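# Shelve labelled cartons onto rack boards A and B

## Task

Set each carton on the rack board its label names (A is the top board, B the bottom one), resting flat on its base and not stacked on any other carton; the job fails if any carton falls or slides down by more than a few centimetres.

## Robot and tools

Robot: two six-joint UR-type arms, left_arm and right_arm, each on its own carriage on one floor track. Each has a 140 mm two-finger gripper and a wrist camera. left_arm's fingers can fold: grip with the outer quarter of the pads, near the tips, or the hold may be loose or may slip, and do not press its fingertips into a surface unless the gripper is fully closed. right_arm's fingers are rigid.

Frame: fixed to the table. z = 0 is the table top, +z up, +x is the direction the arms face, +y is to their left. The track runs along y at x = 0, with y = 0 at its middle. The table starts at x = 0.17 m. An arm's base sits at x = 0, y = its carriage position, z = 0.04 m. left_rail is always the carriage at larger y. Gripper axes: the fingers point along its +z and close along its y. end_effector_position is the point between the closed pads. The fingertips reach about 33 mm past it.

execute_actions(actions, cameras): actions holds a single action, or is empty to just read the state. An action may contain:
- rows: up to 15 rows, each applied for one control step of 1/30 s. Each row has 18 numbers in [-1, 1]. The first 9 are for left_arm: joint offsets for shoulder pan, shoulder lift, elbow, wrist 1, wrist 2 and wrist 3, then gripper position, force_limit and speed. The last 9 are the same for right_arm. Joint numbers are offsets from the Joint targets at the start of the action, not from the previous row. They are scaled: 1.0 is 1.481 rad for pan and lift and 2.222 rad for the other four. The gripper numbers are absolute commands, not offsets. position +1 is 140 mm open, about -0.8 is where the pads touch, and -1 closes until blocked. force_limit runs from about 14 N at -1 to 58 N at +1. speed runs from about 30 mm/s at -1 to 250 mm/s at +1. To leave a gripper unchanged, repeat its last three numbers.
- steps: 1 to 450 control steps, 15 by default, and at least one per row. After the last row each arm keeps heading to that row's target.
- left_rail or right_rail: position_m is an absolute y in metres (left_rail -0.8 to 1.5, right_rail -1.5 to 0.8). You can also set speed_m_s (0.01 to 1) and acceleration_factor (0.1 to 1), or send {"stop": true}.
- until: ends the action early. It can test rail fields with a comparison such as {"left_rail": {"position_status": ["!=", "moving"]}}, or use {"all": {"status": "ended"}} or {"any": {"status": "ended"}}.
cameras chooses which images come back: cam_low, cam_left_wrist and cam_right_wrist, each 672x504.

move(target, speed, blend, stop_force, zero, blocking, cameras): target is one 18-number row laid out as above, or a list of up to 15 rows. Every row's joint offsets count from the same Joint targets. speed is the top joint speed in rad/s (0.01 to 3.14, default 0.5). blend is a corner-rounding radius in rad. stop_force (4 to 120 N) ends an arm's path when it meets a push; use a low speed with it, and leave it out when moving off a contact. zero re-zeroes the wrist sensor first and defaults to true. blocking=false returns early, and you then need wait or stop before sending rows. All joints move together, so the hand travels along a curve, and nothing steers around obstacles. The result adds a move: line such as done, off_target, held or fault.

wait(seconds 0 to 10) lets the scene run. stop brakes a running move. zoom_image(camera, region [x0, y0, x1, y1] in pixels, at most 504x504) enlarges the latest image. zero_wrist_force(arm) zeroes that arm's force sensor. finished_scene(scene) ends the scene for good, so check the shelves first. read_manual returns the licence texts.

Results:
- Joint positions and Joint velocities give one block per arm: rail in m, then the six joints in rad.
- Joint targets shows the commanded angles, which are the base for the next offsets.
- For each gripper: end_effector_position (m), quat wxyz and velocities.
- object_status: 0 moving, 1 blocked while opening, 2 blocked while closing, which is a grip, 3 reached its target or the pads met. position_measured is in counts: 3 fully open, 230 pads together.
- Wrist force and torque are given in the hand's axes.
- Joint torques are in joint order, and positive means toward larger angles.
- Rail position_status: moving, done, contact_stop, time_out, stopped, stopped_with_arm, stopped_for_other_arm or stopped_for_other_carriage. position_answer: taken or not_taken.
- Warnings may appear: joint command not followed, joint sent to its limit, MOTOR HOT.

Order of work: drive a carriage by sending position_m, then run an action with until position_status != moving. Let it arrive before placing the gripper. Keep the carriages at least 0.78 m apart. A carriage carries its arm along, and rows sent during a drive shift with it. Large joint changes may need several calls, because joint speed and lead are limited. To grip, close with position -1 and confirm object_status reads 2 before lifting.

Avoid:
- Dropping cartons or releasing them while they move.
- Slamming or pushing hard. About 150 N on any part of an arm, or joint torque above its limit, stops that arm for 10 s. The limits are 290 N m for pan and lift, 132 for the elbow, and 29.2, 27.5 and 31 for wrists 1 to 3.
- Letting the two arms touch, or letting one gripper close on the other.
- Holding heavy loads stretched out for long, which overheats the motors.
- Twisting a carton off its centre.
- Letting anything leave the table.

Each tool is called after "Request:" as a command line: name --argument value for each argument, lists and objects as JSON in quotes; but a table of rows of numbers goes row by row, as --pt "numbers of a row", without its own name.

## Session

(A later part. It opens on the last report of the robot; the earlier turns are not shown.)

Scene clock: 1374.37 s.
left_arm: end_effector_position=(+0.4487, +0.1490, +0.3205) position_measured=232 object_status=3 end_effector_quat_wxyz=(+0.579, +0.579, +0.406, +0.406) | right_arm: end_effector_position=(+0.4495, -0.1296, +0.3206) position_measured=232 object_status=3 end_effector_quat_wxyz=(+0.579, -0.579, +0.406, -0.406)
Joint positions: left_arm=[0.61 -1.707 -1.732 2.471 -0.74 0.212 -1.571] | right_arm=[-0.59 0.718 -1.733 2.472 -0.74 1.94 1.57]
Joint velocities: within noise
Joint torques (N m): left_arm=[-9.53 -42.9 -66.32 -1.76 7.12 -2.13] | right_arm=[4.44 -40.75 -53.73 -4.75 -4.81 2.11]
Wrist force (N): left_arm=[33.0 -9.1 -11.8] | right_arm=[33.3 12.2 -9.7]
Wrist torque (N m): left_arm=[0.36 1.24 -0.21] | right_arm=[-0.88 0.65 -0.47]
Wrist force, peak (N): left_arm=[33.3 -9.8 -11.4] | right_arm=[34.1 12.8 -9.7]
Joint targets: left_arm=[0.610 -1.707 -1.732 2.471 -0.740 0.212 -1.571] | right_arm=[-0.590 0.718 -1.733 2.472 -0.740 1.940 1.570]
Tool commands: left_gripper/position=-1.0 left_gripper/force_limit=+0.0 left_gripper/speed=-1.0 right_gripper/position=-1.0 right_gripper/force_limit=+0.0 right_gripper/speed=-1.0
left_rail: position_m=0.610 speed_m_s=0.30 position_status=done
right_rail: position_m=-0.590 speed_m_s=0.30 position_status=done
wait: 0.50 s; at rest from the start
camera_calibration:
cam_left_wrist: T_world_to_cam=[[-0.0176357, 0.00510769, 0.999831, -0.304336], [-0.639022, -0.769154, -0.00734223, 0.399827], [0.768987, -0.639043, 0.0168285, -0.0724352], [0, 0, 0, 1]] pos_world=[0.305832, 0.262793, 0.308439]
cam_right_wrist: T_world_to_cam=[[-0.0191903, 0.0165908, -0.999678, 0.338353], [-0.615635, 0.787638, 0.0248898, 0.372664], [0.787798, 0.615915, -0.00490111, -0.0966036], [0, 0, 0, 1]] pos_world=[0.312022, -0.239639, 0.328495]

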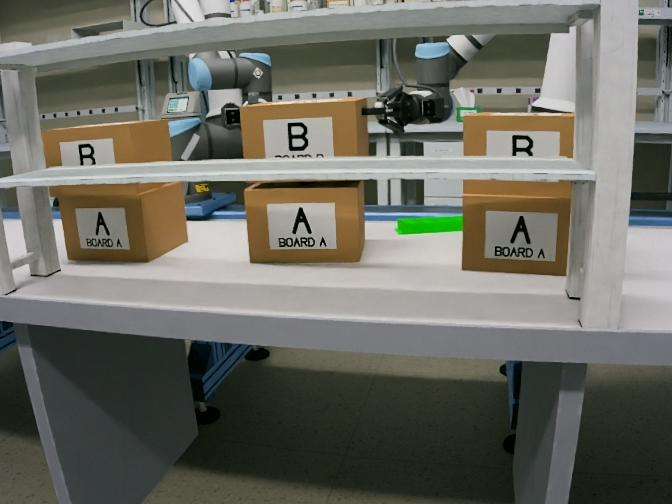

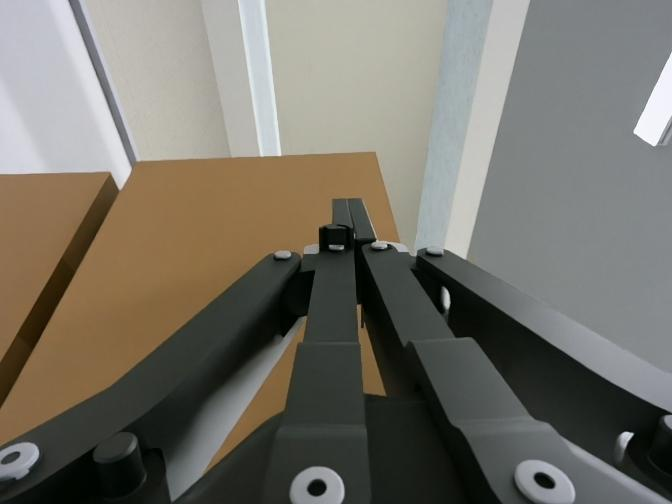

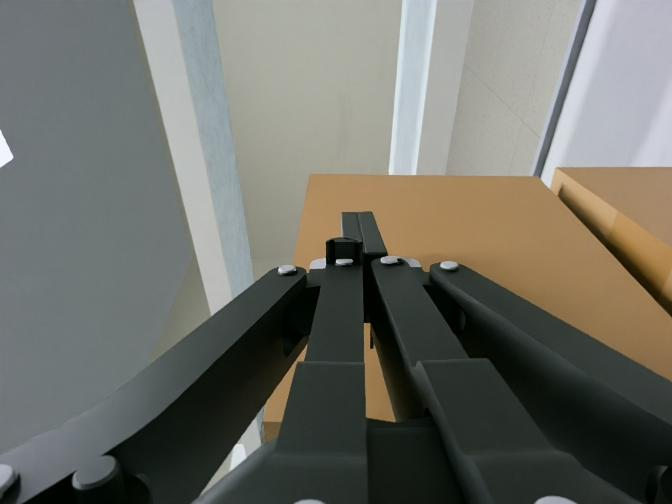

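Request:
move --pt "0.00062 -0.03055 -0.01334 0.03415 0.0008 0 -1 0 -1 0.00196 -0.02987 -0.01379 0.03415 0.00119 0 -1 0 -1" --pt "0.00062 -0.05779 -0.02745 0.06642 0.0008 0 -1 0 -1 0.00196 -0.05711 -0.0279 0.06642 0.00119 0 -1 0 -1" --pt "0.00062 -0.08147 -0.04251 0.09726 0.0008 0 -1 0 -1 0.00196 -0.08079 -0.04296 0.09726 0.00119 0 -1 0 -1" --speed 0.06

Scene clock: 1564.43 s.
left_arm: end_effector_position=(+0.4489, +0.1486, +0.4032) position_measured=232 object_status=3 end_effector_quat_wxyz=(+0.579, +0.579, +0.406, +0.406) | right_arm: end_effector_position=(+0.4491, -0.1286, +0.4032) position_measured=232 object_status=3 end_effector_quat_wxyz=(+0.579, -0.579, +0.406, -0.406)
Joint positions: left_arm=[0.61 -1.706 -1.852 2.377 -0.524 0.214 -1.571] | right_arm=[-0.59 0.721 -1.852 2.376 -0.524 1.943 1.57]
Joint velocities: within noise
Joint torques (N m): left_arm=[-18.19 -30.33 -78.45 -1.99 20.3 -1.79] | right_arm=[27.53 -29.21 -65.26 -4.93 -10.86 2.02]
Wrist force (N): left_arm=[43.3 -9.2 -14.9] | right_arm=[44.2 12.8 -13.2]
Wrist torque (N m): left_arm=[0.36 1.57 -0.22] | right_arm=[-0.84 0.77 -0.49]
Wrist force, peak (N): left_arm=[47.5 -10.0 -16.4] | right_arm=[48.6 13.7 -14.5]
Joint targets: left_arm=[0.610 -1.706 -1.852 2.377 -0.524 0.214 -1.571] | right_arm=[-0.590 0.721 -1.852 2.376 -0.524 1.943 1.570]
left_rail: position_m=0.610 speed_m_s=0.30 position_status=done
right_rail: position_m=-0.590 speed_m_s=0.30 position_status=done
move: done
camera_calibration:
cam_left_wrist: T_world_to_cam=[[-0.0176896, 0.00412609, 0.999835, -0.38674], [-0.639715, -0.768569, -0.00814648, 0.400768], [0.768408, -0.639754, 0.0162352, -0.0736515], [0, 0, 0, 1]] pos_world=[0.30613, 0.262495, 0.391137]
cam_right_wrist: T_world_to_cam=[[-0.0199857, 0.0159741, -0.999673, 0.421096], [-0.615836, 0.787481, 0.0248954, 0.369594], [0.787621, 0.616132, -0.00590091, -0.0959793], [0, 0, 0, 1]] pos_world=[0.31162, -0.238639, 0.41119]

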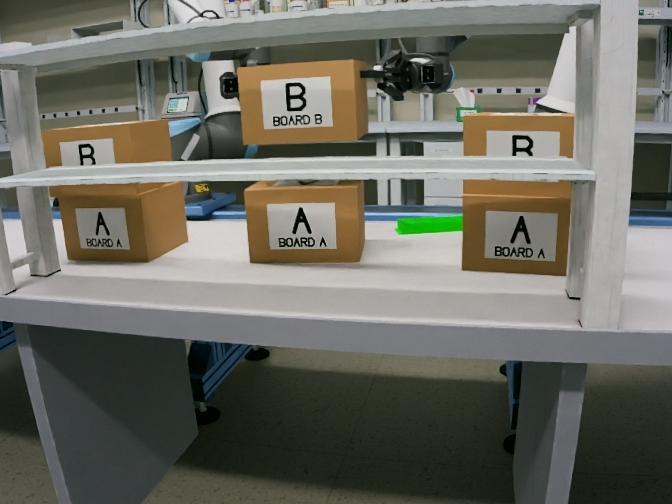

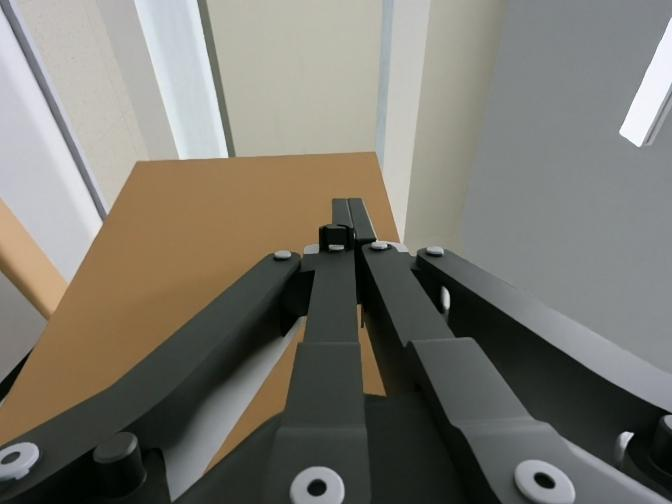

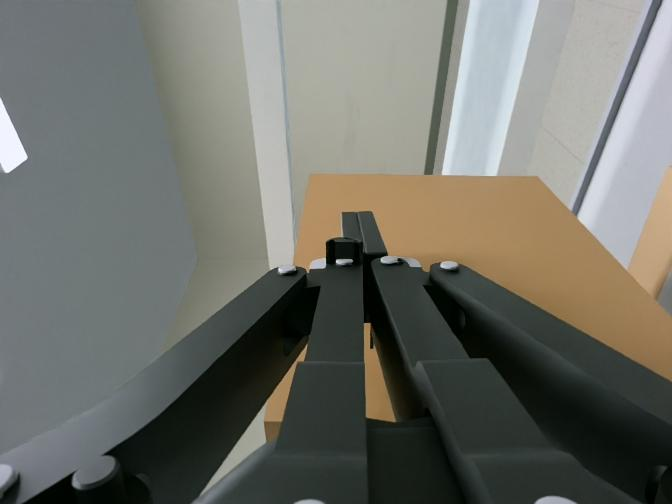

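Request:
move --pt "0.07926 0.02369 -0.01067 -0.00512 0.05282 0 -1 0 -1 -0.05019 0.02369 -0.01067 -0.00512 -0.03345 0 -1 0 -1" --pt "0.15952 0.05315 -0.02483 -0.0106 0.10633 0 -1 0 -1 -0.09635 0.05315 -0.02483 -0.0106 -0.06422 0 -1 0 -1" --pt "0.23889 0.08798 -0.04288 -0.01576 0.15922 0 -1 0 -1 -0.13816 0.08798 -0.04288 -0.01576 -0.09209 0 -1 0 -1" --speed 0.08

Scene clock: 1614.90 s.
left_arm: end_effector_position=(+0.5750, +0.1486, +0.4032) position_measured=232 object_status=3 end_effector_quat_wxyz=(+0.579, +0.579, +0.406, +0.405) | right_arm: end_effector_position=(+0.5752, -0.1287, +0.4032) position_measured=232 object_status=3 end_effector_quat_wxyz=(+0.579, -0.579, +0.406, -0.406)
Joint positions: left_arm=[0.61 -1.352 -1.722 2.282 -0.559 0.568 -1.571] | right_arm=[-0.59 0.516 -1.722 2.281 -0.559 1.738 1.57]
Joint velocities: within noise
Joint torques (N m): left_arm=[-12.34 -3.35 -80.2 -13.08 22.28 -1.97] | right_arm=[10.02 -22.46 -63.47 -16.88 -22.79 1.95]
Wrist force (N): left_arm=[40.3 -8.9 -14.4] | right_arm=[40.7 12.5 -12.9]
Wrist torque (N m): left_arm=[0.41 1.57 -0.24] | right_arm=[-0.78 0.87 -0.51]
Wrist force, peak (N): left_arm=[48.6 -9.5 -16.7] | right_arm=[49.7 13.5 -15.0]
Joint targets: left_arm=[0.610 -1.352 -1.722 2.281 -0.559 0.568 -1.571] | right_arm=[-0.590 0.516 -1.722 2.281 -0.559 1.738 1.570]
left_rail: position_m=0.610 speed_m_s=0.30 position_status=done
right_rail: position_m=-0.590 speed_m_s=0.30 position_status=done
move: done
camera_calibration:
cam_left_wrist: T_world_to_cam=[[-0.017549, 0.00413536, 0.999837, -0.384574], [-0.63961, -0.768657, -0.00804715, 0.481452], [0.768499, -0.639647, 0.0161342, -0.170512], [0, 0, 0, 1]] pos_world=[0.432231, 0.262594, 0.391137]
cam_right_wrist: T_world_to_cam=[[-0.0199857, 0.0159741, -0.999673, 0.423618], [-0.615836, 0.787481, 0.0248954, 0.447312], [0.787621, 0.616132, -0.00590091, -0.195377], [0, 0, 0, 1]] pos_world=[0.43782, -0.238639, 0.41119]

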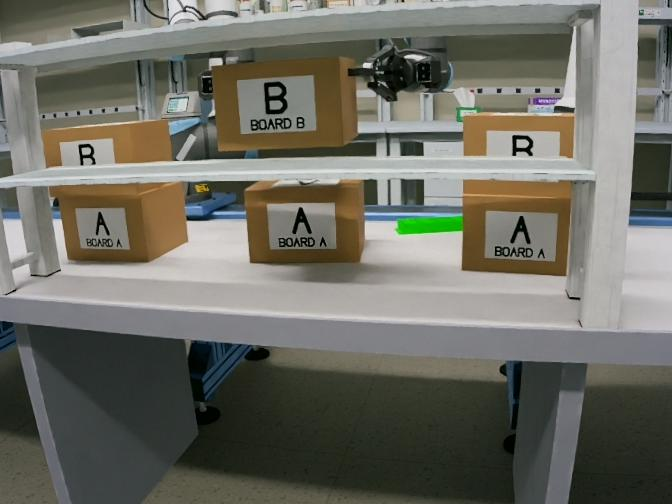

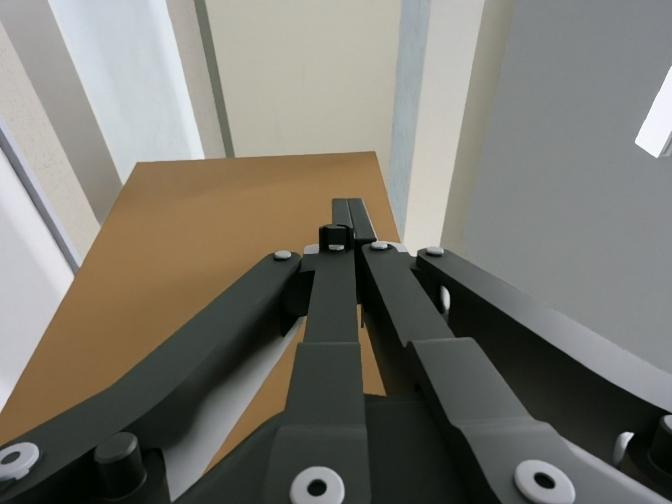

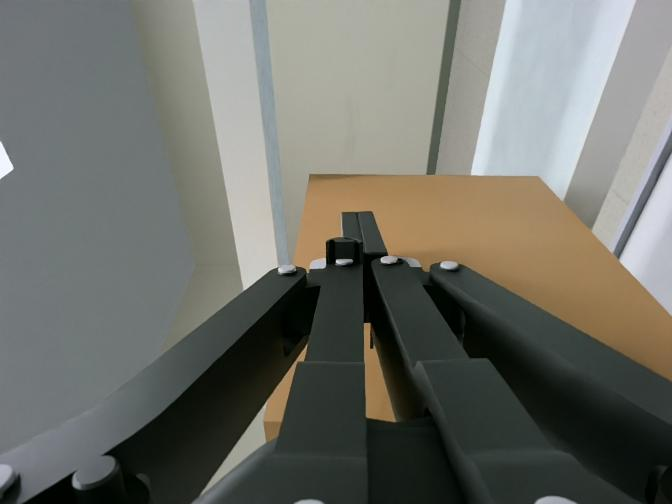

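Request:
move --pt "0.0794 0.04115 -0.02323 -0.0042 0.05292 0 -1 0 -1 -0.03867 0.04115 -0.02323 -0.0042 -0.02577 0 -1 0 -1" --pt "0.15623 0.08803 -0.05225 -0.00643 0.10413 0 -1 0 -1 -0.07357 0.08803 -0.05225 -0.00643 -0.04903 0 -1 0 -1" --pt "0.22707 0.13886 -0.08684 -0.00571 0.15135 0 -1 0 -1 -0.10391 0.13886 -0.08684 -0.00571 -0.06926 0 -1 0 -1" --speed 0.08

Scene clock: 1635.77 s.
left_arm: end_effector_position=(+0.7387, +0.1487, +0.4031) position_measured=232 object_status=3 end_effector_quat_wxyz=(+0.579, +0.579, +0.406, +0.405) | right_arm: end_effector_position=(+0.7389, -0.1288, +0.4031) position_measured=232 object_status=3 end_effector_quat_wxyz=(+0.579, -0.579, +0.406, -0.406)
Joint positions: left_arm=[0.61 -1.016 -1.517 2.089 -0.572 0.904 -1.571] | right_arm=[-0.59 0.362 -1.516 2.088 -0.571 1.584 1.57]
Joint velocities: within noise
Joint torques (N m): left_arm=[-17.46 -29.55 -78.56 -4 21.9 -2.18] | right_arm=[16.36 -42.49 -59.92 -3.72 -22.18 1.83]
Wrist force (N): left_arm=[39.4 -9.9 -13.8] | right_arm=[40.4 12.5 -11.7]
Wrist torque (N m): left_arm=[0.33 1.49 -0.21] | right_arm=[-0.83 0.71 -0.44]
Wrist force, peak (N): left_arm=[49.6 -8.9 -17.5] | right_arm=[50.9 13.2 -14.6]
Joint targets: left_arm=[0.610 -1.016 -1.516 2.089 -0.572 0.904 -1.571] | right_arm=[-0.590 0.362 -1.516 2.088 -0.571 1.584 1.570]
left_rail: position_m=0.610 speed_m_s=0.30 position_status=done
right_rail: position_m=-0.590 speed_m_s=0.30 position_status=done
move: done
camera_calibration:
cam_left_wrist: T_world_to_cam=[[-0.0173436, 0.00422346, 0.999841, -0.381849], [-0.639615, -0.768655, -0.00784811, 0.58608], [0.7685, -0.639649, 0.0160327, -0.296275], [0, 0, 0, 1]] pos_world=[0.59593, 0.262594, 0.391138]
cam_right_wrist: T_world_to_cam=[[-0.0200463, 0.0160544, -0.99967, 0.426846], [-0.615787, 0.787516, 0.0249956, 0.548144], [0.787658, 0.616085, -0.00590073, -0.324283], [0, 0, 0, 1]] pos_world=[0.60152, -0.238739, 0.41109]

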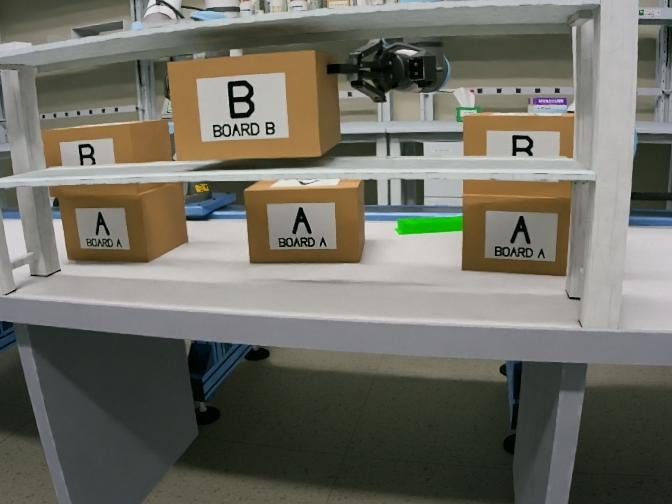

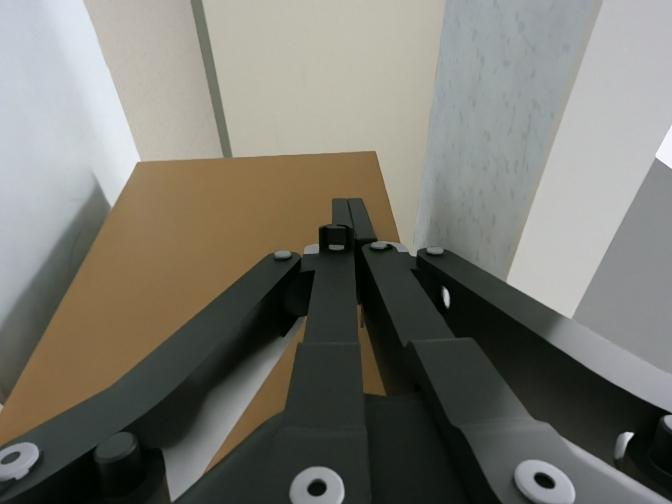

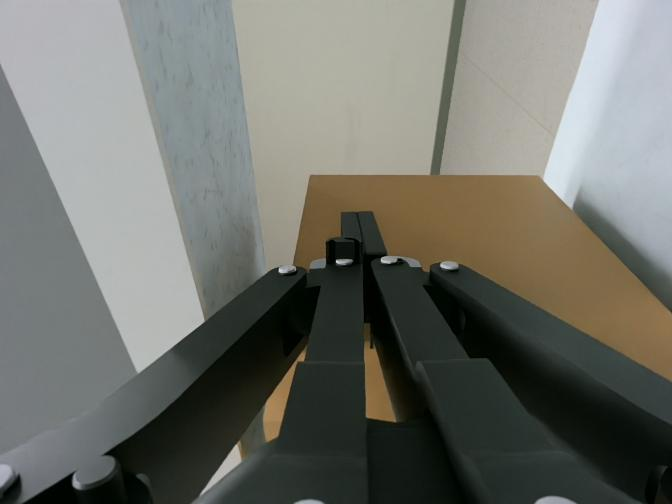

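Request:
move --target '[0,0.0172,0.01038,-0.02184,0,0,-1,0,-1,0,0.0172,0.01038,-0.02184,0,0,-1,0,-1]' --speed 0.04

Scene clock: 1658.37 s.
left_arm: end_effector_position=(+0.7389, +0.1487, +0.3793) position_measured=232 object_status=3 end_effector_quat_wxyz=(+0.579, +0.579, +0.406, +0.405) | right_arm: end_effector_position=(+0.7391, -0.1288, +0.3793) position_measured=232 object_status=3 end_effector_quat_wxyz=(+0.579, -0.579, +0.406, -0.406)
Joint positions: left_arm=[0.61 -1.016 -1.491 2.111 -0.62 0.904 -1.571] | right_arm=[-0.59 0.362 -1.491 2.111 -0.62 1.584 1.57]
Joint velocities: within noise
Joint torques (N m): left_arm=[-21.62 -5.81 -38.99 -6.66 20.71 -2.14] | right_arm=[17.56 -33.13 -35.33 -9.76 -20.18 1.78]
Wrist force (N): left_arm=[43.3 15.2 -21.3] | right_arm=[43.9 -1.5 -18.4]
Wrist torque (N m): left_arm=[-0.26 1.52 -0.51] | right_arm=[-0.26 0.70 -0.28]
Wrist force, peak (N): left_arm=[43.3 15.2 -21.3] | right_arm=[44.2 -0.7 -18.1]
Joint targets: left_arm=[0.610 -1.016 -1.491 2.112 -0.620 0.904 -1.571] | right_arm=[-0.590 0.362 -1.491 2.111 -0.620 1.584 1.570]
left_rail: position_m=0.610 speed_m_s=0.30 position_status=done
right_rail: position_m=-0.590 speed_m_s=0.30 position_status=done
move: done
camera_calibration:
cam_left_wrist: T_world_to_cam=[[-0.0175081, 0.00449343, 0.999837, -0.358021], [-0.639616, -0.768656, -0.00774579, 0.585984], [0.768495, -0.639647, 0.0163317, -0.296155], [0, 0, 0, 1]] pos_world=[0.596131, 0.262594, 0.367338]
cam_right_wrist: T_world_to_cam=[[-0.0198086, 0.0162372, -0.999672, 0.402958], [-0.615793, 0.787512, 0.0249932, 0.548803], [0.787659, 0.616086, -0.00560076, -0.32462], [0, 0, 0, 1]] pos_world=[0.601621, -0.238738, 0.387292]

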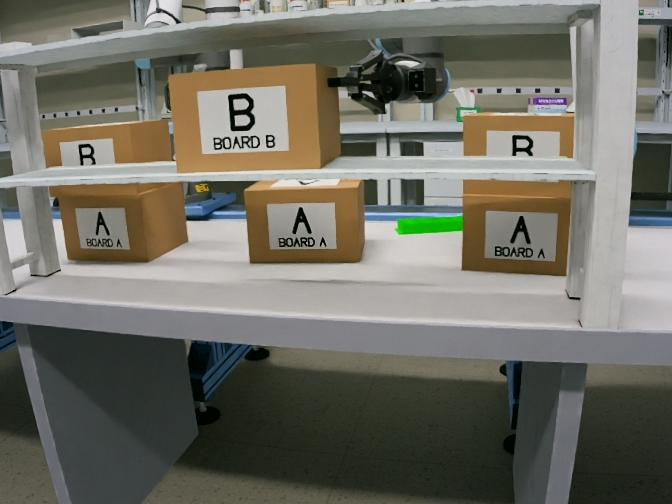

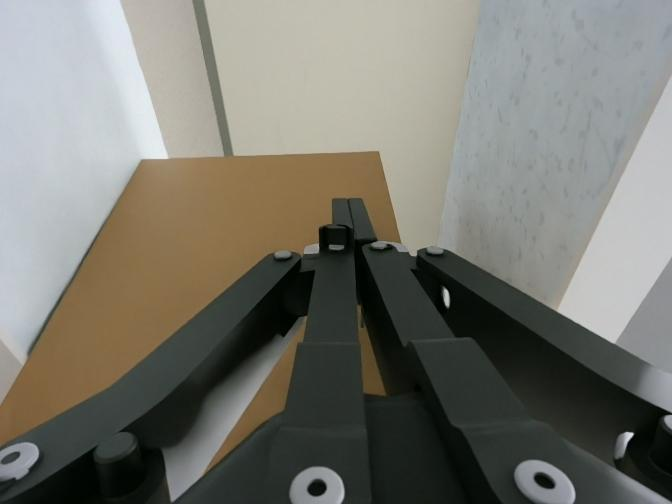

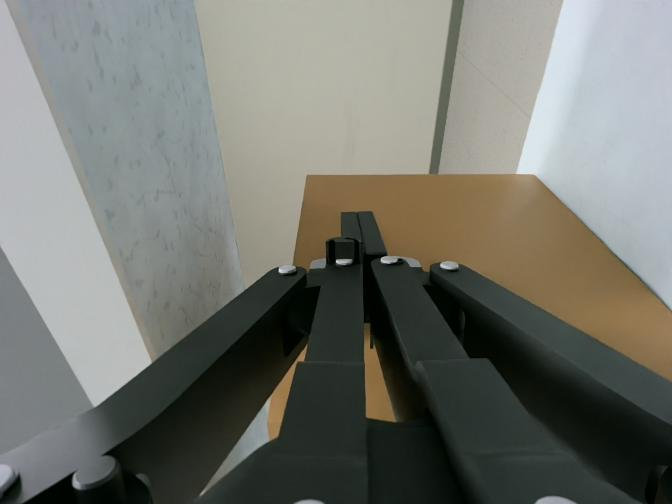

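Request:
zoom_image --camera "cam_low" --region '[140, 0, 480, 210]'

Scaled by 1.482.

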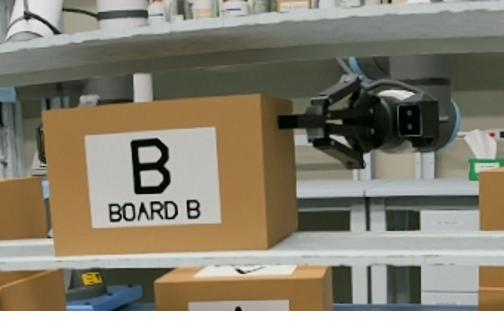

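Request:
zoom_image --camera "cam_low" --region '[320, 0, 470, 120]'

Scaled by 3.360.

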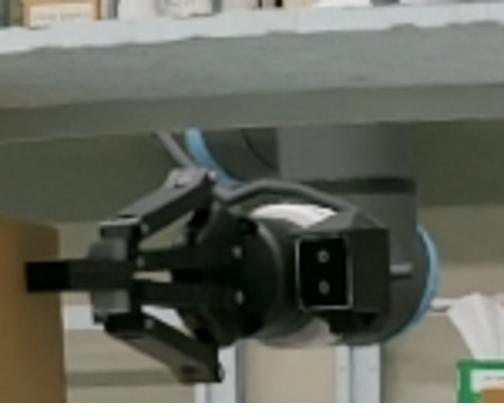

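Request:
move --pt "0 -0.00373 -0.00209 0.00458 0 0 -1 0 -1 0 -0.00373 -0.00209 0.00458 0 0 -1 0 -1" --pt "0.04545 0.03312 -0.02989 0.00782 0.03029 0 -1 0 -1 -0.01865 0.03312 -0.02989 0.00782 -0.01243 0 -1 0 -1" --speed 0.04

Scene clock: 1721.30 s.
left_arm: end_effector_position=(+0.7817, +0.1487, +0.3840) position_measured=232 object_status=3 end_effector_quat_wxyz=(+0.579, +0.579, +0.406, +0.405) | right_arm: end_effector_position=(+0.7819, -0.1288, +0.3841) position_measured=232 object_status=3 end_effector_quat_wxyz=(+0.579, -0.579, +0.406, -0.406)
Joint positions: left_arm=[0.61 -0.949 -1.442 2.045 -0.603 0.971 -1.571] | right_arm=[-0.59 0.334 -1.442 2.045 -0.603 1.557 1.57]
Joint velocities: within noise
Joint torques (N m): left_arm=[-22.03 -39.52 -79.01 -3.78 21.59 -1.75] | right_arm=[17.38 -53.22 -57.54 -3.32 -21.64 2.07]
Wrist force (N): left_arm=[38.6 -9.3 -13.5] | right_arm=[39.9 12.9 -11.6]
Wrist torque (N m): left_arm=[0.37 1.48 -0.21] | right_arm=[-0.68 0.68 -0.46]
Wrist force, peak (N): left_arm=[43.5 20.2 -22.4] | right_arm=[45.0 13.2 -13.2]
Joint targets: left_arm=[0.610 -0.948 -1.442 2.045 -0.603 0.972 -1.571] | right_arm=[-0.590 0.334 -1.442 2.045 -0.603 1.557 1.570]
left_rail: position_m=0.610 speed_m_s=0.30 position_status=done
right_rail: position_m=-0.590 speed_m_s=0.30 position_status=done
move: done
camera_calibration:
cam_left_wrist: T_world_to_cam=[[-0.0172673, 0.00415891, 0.999842, -0.362039], [-0.639616, -0.768655, -0.00784891, 0.613511], [0.768501, -0.63965, 0.0159327, -0.328913], [0, 0, 0, 1]] pos_world=[0.63893, 0.262694, 0.372037]
cam_right_wrist: T_world_to_cam=[[-0.0201075, 0.0161334, -0.999668, 0.408771], [-0.615786, 0.787514, 0.0250956, 0.575074], [0.787657, 0.616086, -0.00590021, -0.358124], [0, 0, 0, 1]] pos_world=[0.64442, -0.238839, 0.39209]

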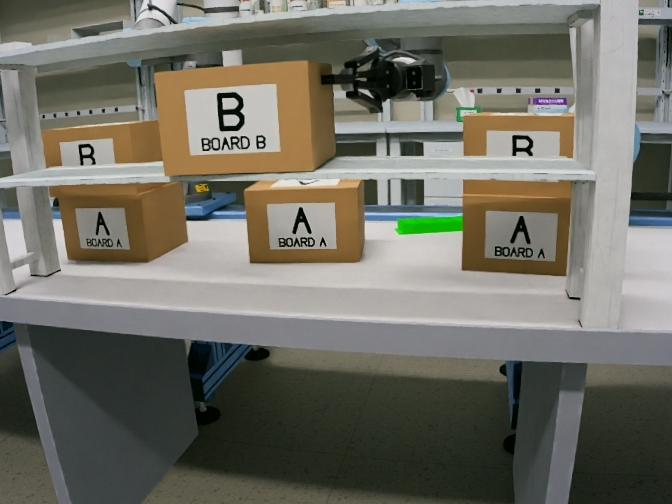

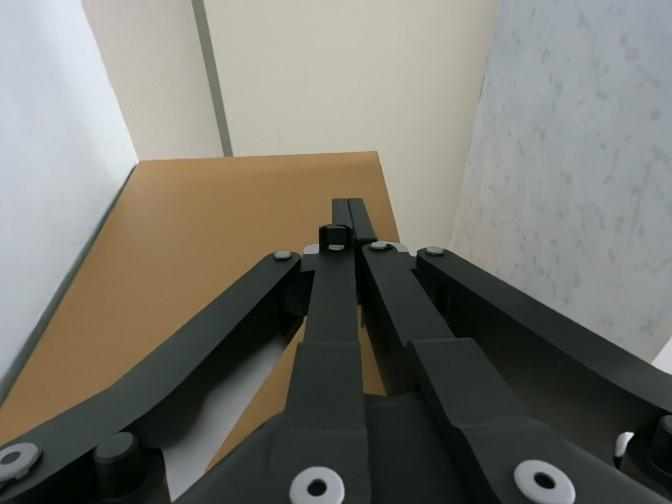

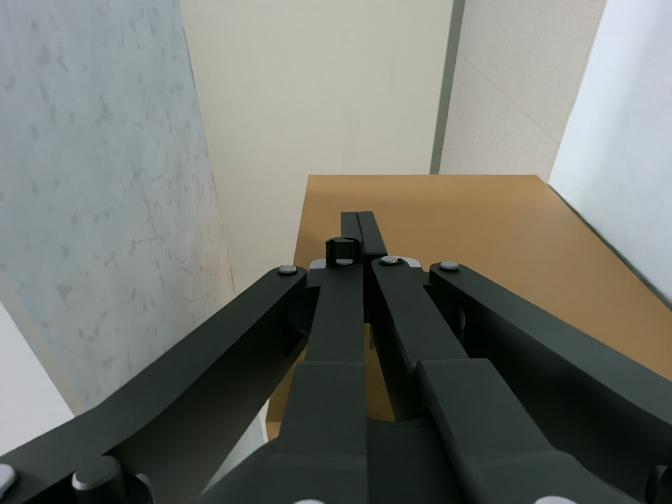

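Request:
execute_actions --actions '[]' --cameras '["cam_low", "cam_left_wrist", "cam_right_wrist"]'

Scene clock: 1797.87 s.
left_arm: end_effector_position=(+0.7818, +0.1488, +0.3840) position_measured=232 object_status=3 end_effector_quat_wxyz=(+0.579, +0.579, +0.406, +0.405) | right_arm: end_effector_position=(+0.7820, -0.1288, +0.3841) position_measured=232 object_status=3 end_effector_quat_wxyz=(+0.579, -0.579, +0.406, -0.406)
Joint positions: left_arm=[0.61 -0.948 -1.442 2.045 -0.603 0.972 -1.571] | right_arm=[-0.59 0.334 -1.442 2.045 -0.603 1.557 1.57]
Joint velocities: within noise
Joint torques (N m): left_arm=[-22.22 -38.91 -67.08 -5.17 20.4 -1.57] | right_arm=[19.42 -54.9 -46.25 -5.38 -20.77 1.72]
Wrist force (N): left_arm=[38.5 -9.9 -13.6] | right_arm=[39.9 13.5 -11.8]
Wrist torque (N m): left_arm=[0.35 1.45 -0.22] | right_arm=[-0.68 0.67 -0.46]
Wrist force, peak (N): left_arm=[38.8 -10.1 -13.6] | right_arm=[40.0 13.7 -12.2]
Joint targets: left_arm=[0.610 -0.948 -1.442 2.045 -0.603 0.972 -1.571] | right_arm=[-0.590 0.334 -1.442 2.045 -0.603 1.557 1.570]
Tool commands: left_gripper/position=-1.0 left_gripper/force_limit=+0.0 left_gripper/speed=-1.0 right_gripper/position=-1.0 right_gripper/force_limit=+0.0 right_gripper/speed=-1.0
left_rail: position_m=0.610 speed_m_s=0.30 position_status=done
right_rail: position_m=-0.590 speed_m_s=0.30 position_status=done
camera_calibration:
cam_left_wrist: T_world_to_cam=[[-0.0172693, 0.00415654, 0.999842, -0.362035], [-0.639616, -0.768655, -0.00785203, 0.613576], [0.768501, -0.63965, 0.0159327, -0.32899], [0, 0, 0, 1]] pos_world=[0.63903, 0.262694, 0.372037]
cam_right_wrist: T_world_to_cam=[[-0.0201057, 0.0161348, -0.999668, 0.408774], [-0.615723, 0.787563, 0.025095, 0.575169], [0.787706, 0.616023, -0.00589995, -0.358328], [0, 0, 0, 1]] pos_world=[0.644621, -0.238839, 0.39209]

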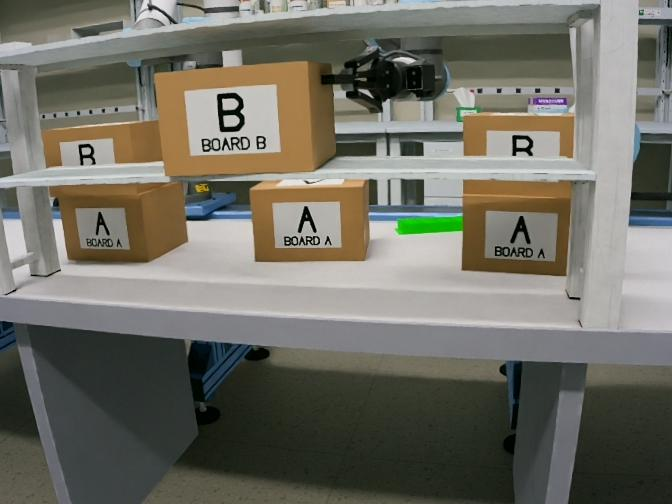

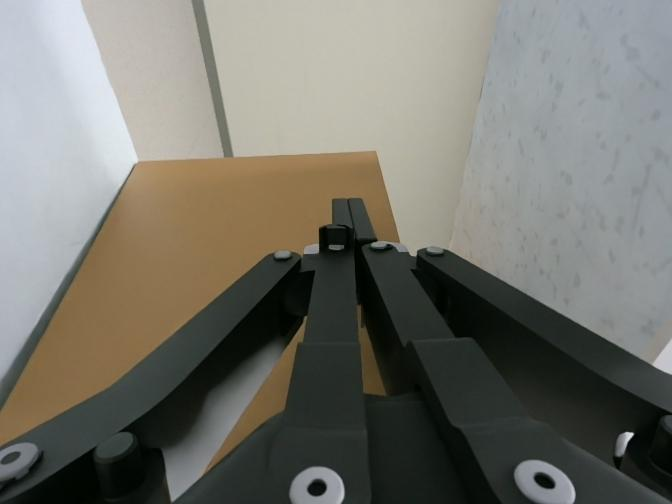

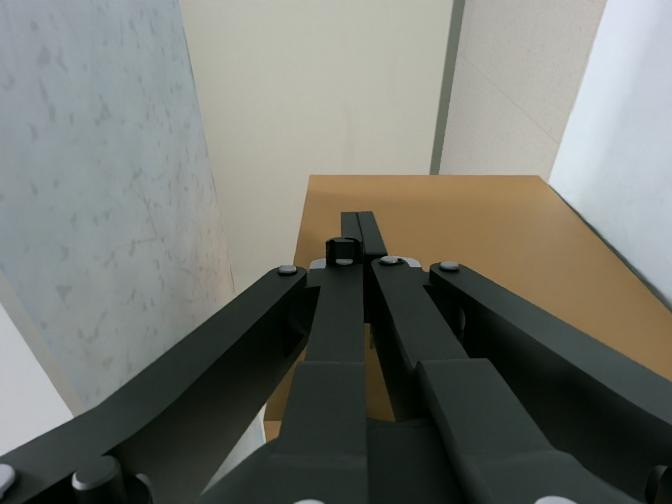

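Request:
move --target '[0, 0.004995, 0.002823, -0.006153, 0, 0, -1, 0, -1, 0, 0.004995, 0.002823, -0.006153, 0, 0, -1, 0, -1]' --speed 0.01 --cameras '["cam_low"]'

Scene clock: 1809.97 s.
left_arm: end_effector_position=(+0.7818, +0.1487, +0.3772) position_measured=232 object_status=3 end_effector_quat_wxyz=(+0.579, +0.579, +0.406, +0.405) | right_arm: end_effector_position=(+0.7821, -0.1288, +0.3774) position_measured=232 object_status=3 end_effector_quat_wxyz=(+0.579, -0.579, +0.406, -0.406)
Joint positions: left_arm=[0.61 -0.948 -1.435 2.051 -0.616 0.972 -1.571] | right_arm=[-0.59 0.334 -1.434 2.051 -0.616 1.557 1.57]
Joint velocities: within noise
Joint torques (N m): left_arm=[-22.66 1.83 -28.88 -0.72 19.71 -1.53] | right_arm=[20.28 -20.64 -24.53 -2.73 -20.25 1.78]
Wrist force (N): left_arm=[46.0 31.3 -29.6] | right_arm=[46.3 -16.3 -22.5]
Wrist torque (N m): left_arm=[-0.76 1.57 -0.73] | right_arm=[0.28 0.75 -0.09]
Wrist force, peak (N): left_arm=[46.1 31.6 -29.5] | right_arm=[46.3 -16.3 -22.5]
Joint targets: left_arm=[0.610 -0.948 -1.434 2.051 -0.616 0.972 -1.571] | right_arm=[-0.590 0.334 -1.434 2.051 -0.616 1.557 1.570]
left_rail: position_m=0.610 speed_m_s=0.30 position_status=done
right_rail: position_m=-0.590 speed_m_s=0.30 position_status=done
move: done
Images, in order (width x height): cam_low 672x504.

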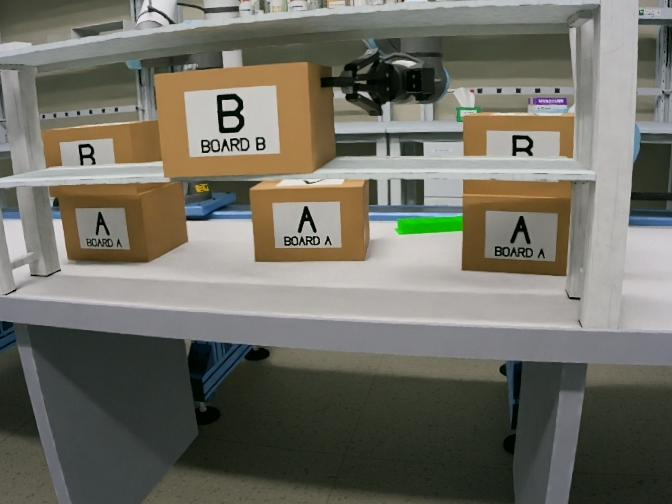

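Request:
zoom_image --camera "cam_low" --region '[360, 170, 528, 296]'

Scaled by 3.000.

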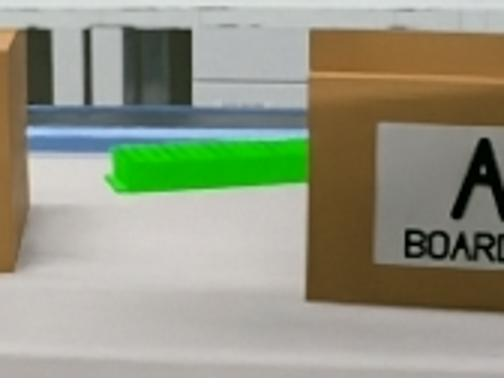

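Request:
move --pt "0 -0.001168 -0.000662 0.00144 0 0 -1 0 -1 0 -0.001168 -0.000662 0.00144 0 0 -1 0 -1" --pt "0.004477 -0.004885 0.002197 0.001059 0.002984 0 -1 0 -1 -0.00713 -0.004885 0.002197 0.001059 -0.004752 0 -1 0 -1" --pt "0.029845 -0.025946 0.018397 -0.001103 0.019892 0 -1 0 -1 -0.047536 -0.025946 0.018397 -0.001103 -0.031683 0 -1 0 -1" --speed '[0.01, 0.015, 0.08]' --cameras '["cam_low", "cam_left_wrist", "cam_right_wrist"]'

Scene clock: 1962.30 s.
left_arm: end_effector_position=(+0.7817, +0.1883, +0.3786) position_measured=232 object_status=3 end_effector_quat_wxyz=(+0.579, +0.579, +0.406, +0.405) | right_arm: end_effector_position=(+0.7818, -0.1684, +0.3787) position_measured=232 object_status=3 end_effector_quat_wxyz=(+0.579, -0.579, +0.406, -0.406)
Joint positions: left_arm=[0.61 -0.904 -1.473 2.092 -0.619 1.016 -1.571] | right_arm=[-0.59 0.264 -1.473 2.092 -0.619 1.486 1.57]
Joint velocities: within noise
Joint torques (N m): left_arm=[13.71 -76.05 -30.98 -5.81 1.9 -1.38] | right_arm=[-17.45 -62.47 -29.85 -7.45 -3.19 1.64]
Wrist force (N): left_arm=[0.1 0.0 -0.3] | right_arm=[-0.4 4.8 2.2]
Wrist torque (N m): left_arm=[0.05 0.09 -0.30] | right_arm=[0.48 -0.09 -0.29]
Wrist force, peak (N): left_arm=[46.8 31.3 -30.6] | right_arm=[46.8 -16.7 -23.4]
Joint targets: left_arm=[0.610 -0.904 -1.473 2.092 -0.619 1.016 -1.571] | right_arm=[-0.590 0.264 -1.473 2.092 -0.619 1.486 1.570]
left_rail: position_m=0.610 speed_m_s=0.30 position_status=done
right_rail: position_m=-0.590 speed_m_s=0.30 position_status=done
move: done
camera_calibration:
cam_left_wrist: T_world_to_cam=[[-0.0172693, 0.00415654, 0.999842, -0.356802], [-0.639616, -0.768655, -0.00785203, 0.643832], [0.768501, -0.63965, 0.0159327, -0.303561], [0, 0, 0, 1]] pos_world=[0.63893, 0.302194, 0.366637]
cam_right_wrist: T_world_to_cam=[[-0.0201057, 0.0161348, -0.999668, 0.404007], [-0.615723, 0.787563, 0.025095, 0.606229], [0.787706, 0.616023, -0.00589995, -0.33379], [0, 0, 0, 1]] pos_world=[0.644321, -0.278339, 0.38669]

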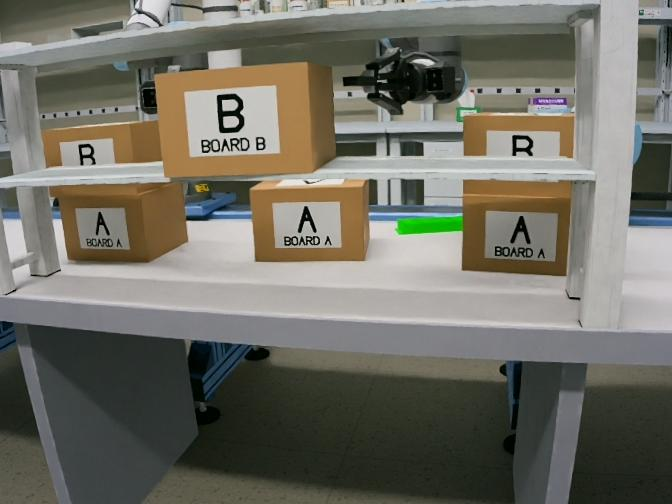

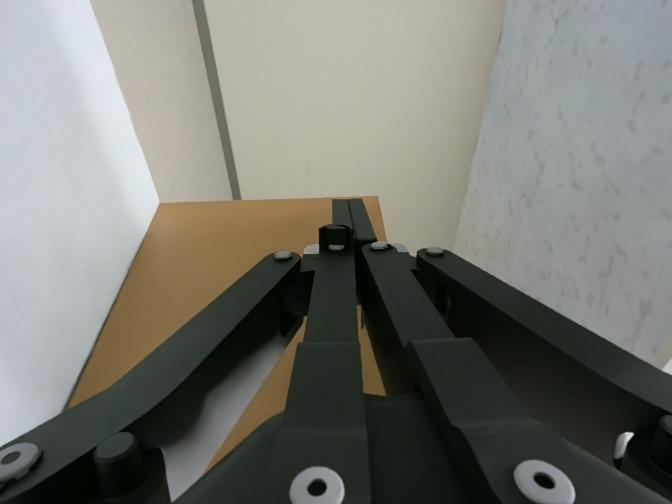

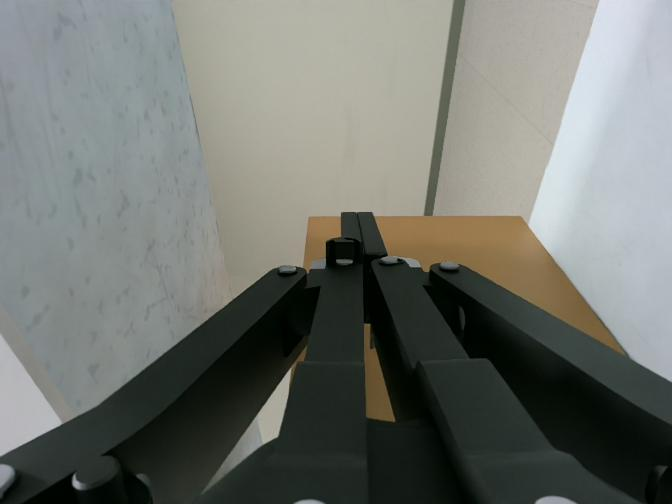

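Request:
move --pt "-0.119485 -0.093781 0.064825 -0.002319 -0.079639 0 -1 0 -1 0.041337 -0.093781 0.064825 -0.002319 0.027552 0 -1 0 -1" --pt "-0.277133 -0.187137 0.118059 0.006671 -0.184714 0 -1 0 -1 0.102456 -0.187137 0.118059 0.006671 0.068289 0 -1 0 -1" --pt "-0.459483 -0.266015 0.154691 0.022613 -0.306253 0 -1 0 -1 0.186717 -0.266015 0.154691 0.022613 0.12445 0 -1 0 -1" --pt "-0.54592 -0.286871 0.163187 0.028018 -0.363865 0 -1 0 -1 0.244455 -0.286871 0.163187 0.028018 0.162933 0 -1 0 -1" --speed 0.4 --blend 0.05 --cameras '["cam_low", "cam_left_wrist", "cam_right_wrist"]'

Scene clock: 2026.33 s.
left_arm: end_effector_position=(+0.4517, +0.1835, +0.3789) position_measured=232 object_status=3 end_effector_quat_wxyz=(+0.579, +0.579, +0.406, +0.406) | right_arm: end_effector_position=(+0.4518, -0.1635, +0.3789) position_measured=232 object_status=3 end_effector_quat_wxyz=(+0.579, -0.579, +0.406, -0.406)
Joint positions: left_arm=[0.61 -1.713 -1.898 2.455 -0.557 0.207 -1.571] | right_arm=[-0.59 0.626 -1.898 2.455 -0.556 1.848 1.57]
Joint velocities: within noise
Joint torques (N m): left_arm=[-15.08 -30.22 -31.36 2.56 -1.66 -1.39] | right_arm=[12.07 -25.33 -29.64 0.77 3.21 1.61]
Wrist force (N): left_arm=[0.1 -0.4 -0.3] | right_arm=[-0.9 4.7 2.0]
Wrist torque (N m): left_arm=[0.00 0.08 -0.32] | right_arm=[0.35 0.05 -0.33]
Wrist force, peak (N): left_arm=[2.0 -0.3 2.1] | right_arm=[0.5 4.8 4.3]
Joint targets: left_arm=[0.610 -1.713 -1.898 2.455 -0.557 0.207 -1.571] | right_arm=[-0.590 0.626 -1.898 2.455 -0.556 1.848 1.570]
left_rail: position_m=0.610 speed_m_s=0.30 position_status=done
right_rail: position_m=-0.590 speed_m_s=0.30 position_status=done
move: done
camera_calibration:
cam_left_wrist: T_world_to_cam=[[-0.0176896, 0.00412609, 0.999835, -0.362539], [-0.639715, -0.768569, -0.00814648, 0.429261], [0.768408, -0.639754, 0.0162352, -0.0530171], [0, 0, 0, 1]] pos_world=[0.30893, 0.297495, 0.366837]
cam_right_wrist: T_world_to_cam=[[-0.0199852, 0.0159754, -0.999673, 0.397415], [-0.615788, 0.787518, 0.0248957, 0.39934], [0.787658, 0.616084, -0.00590125, -0.0767711], [0, 0, 0, 1]] pos_world=[0.314321, -0.273539, 0.38689]

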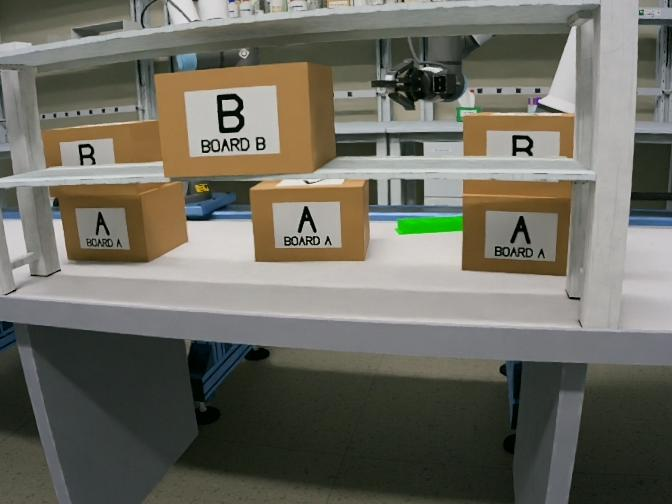

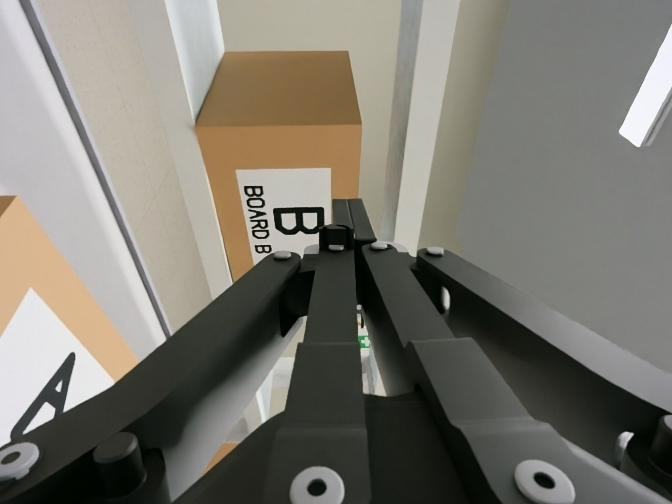

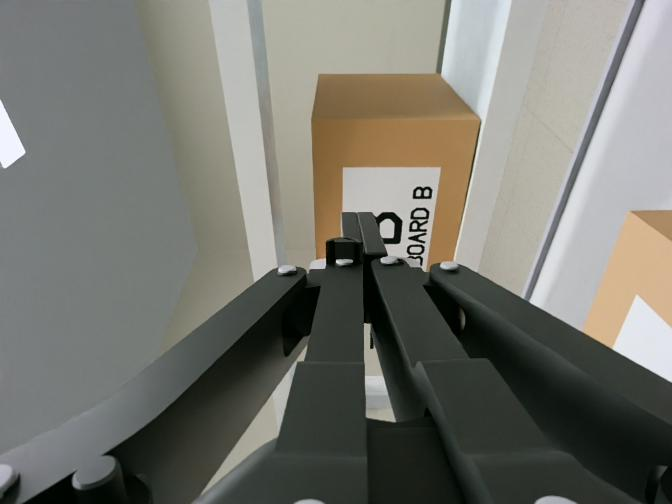

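Request:
zoom_image --camera "cam_low" --region '[230, 160, 390, 280]'

Request:
zoom_image --camera "cam_left_wrist" --region '[0, 150, 200, 450]'

Request:
zoom_image --camera "cam_right_wrist" --region '[512, 150, 672, 390]'

Scaled by 3.150.

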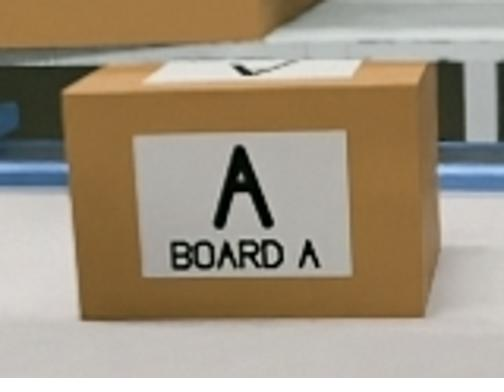

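Scaled by 1.680.

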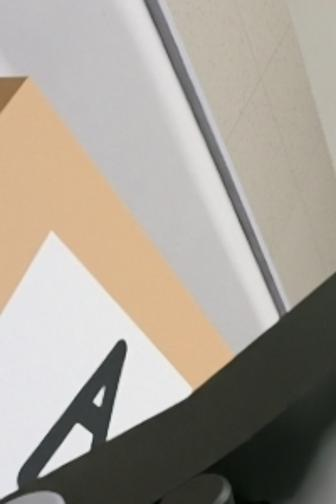

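Scaled by 2.100.

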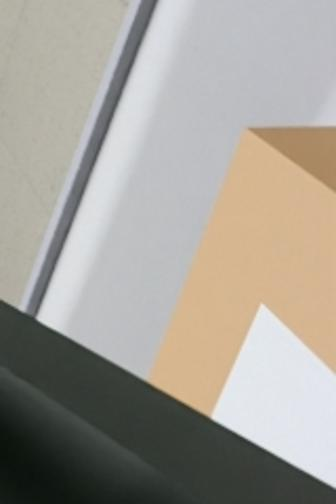

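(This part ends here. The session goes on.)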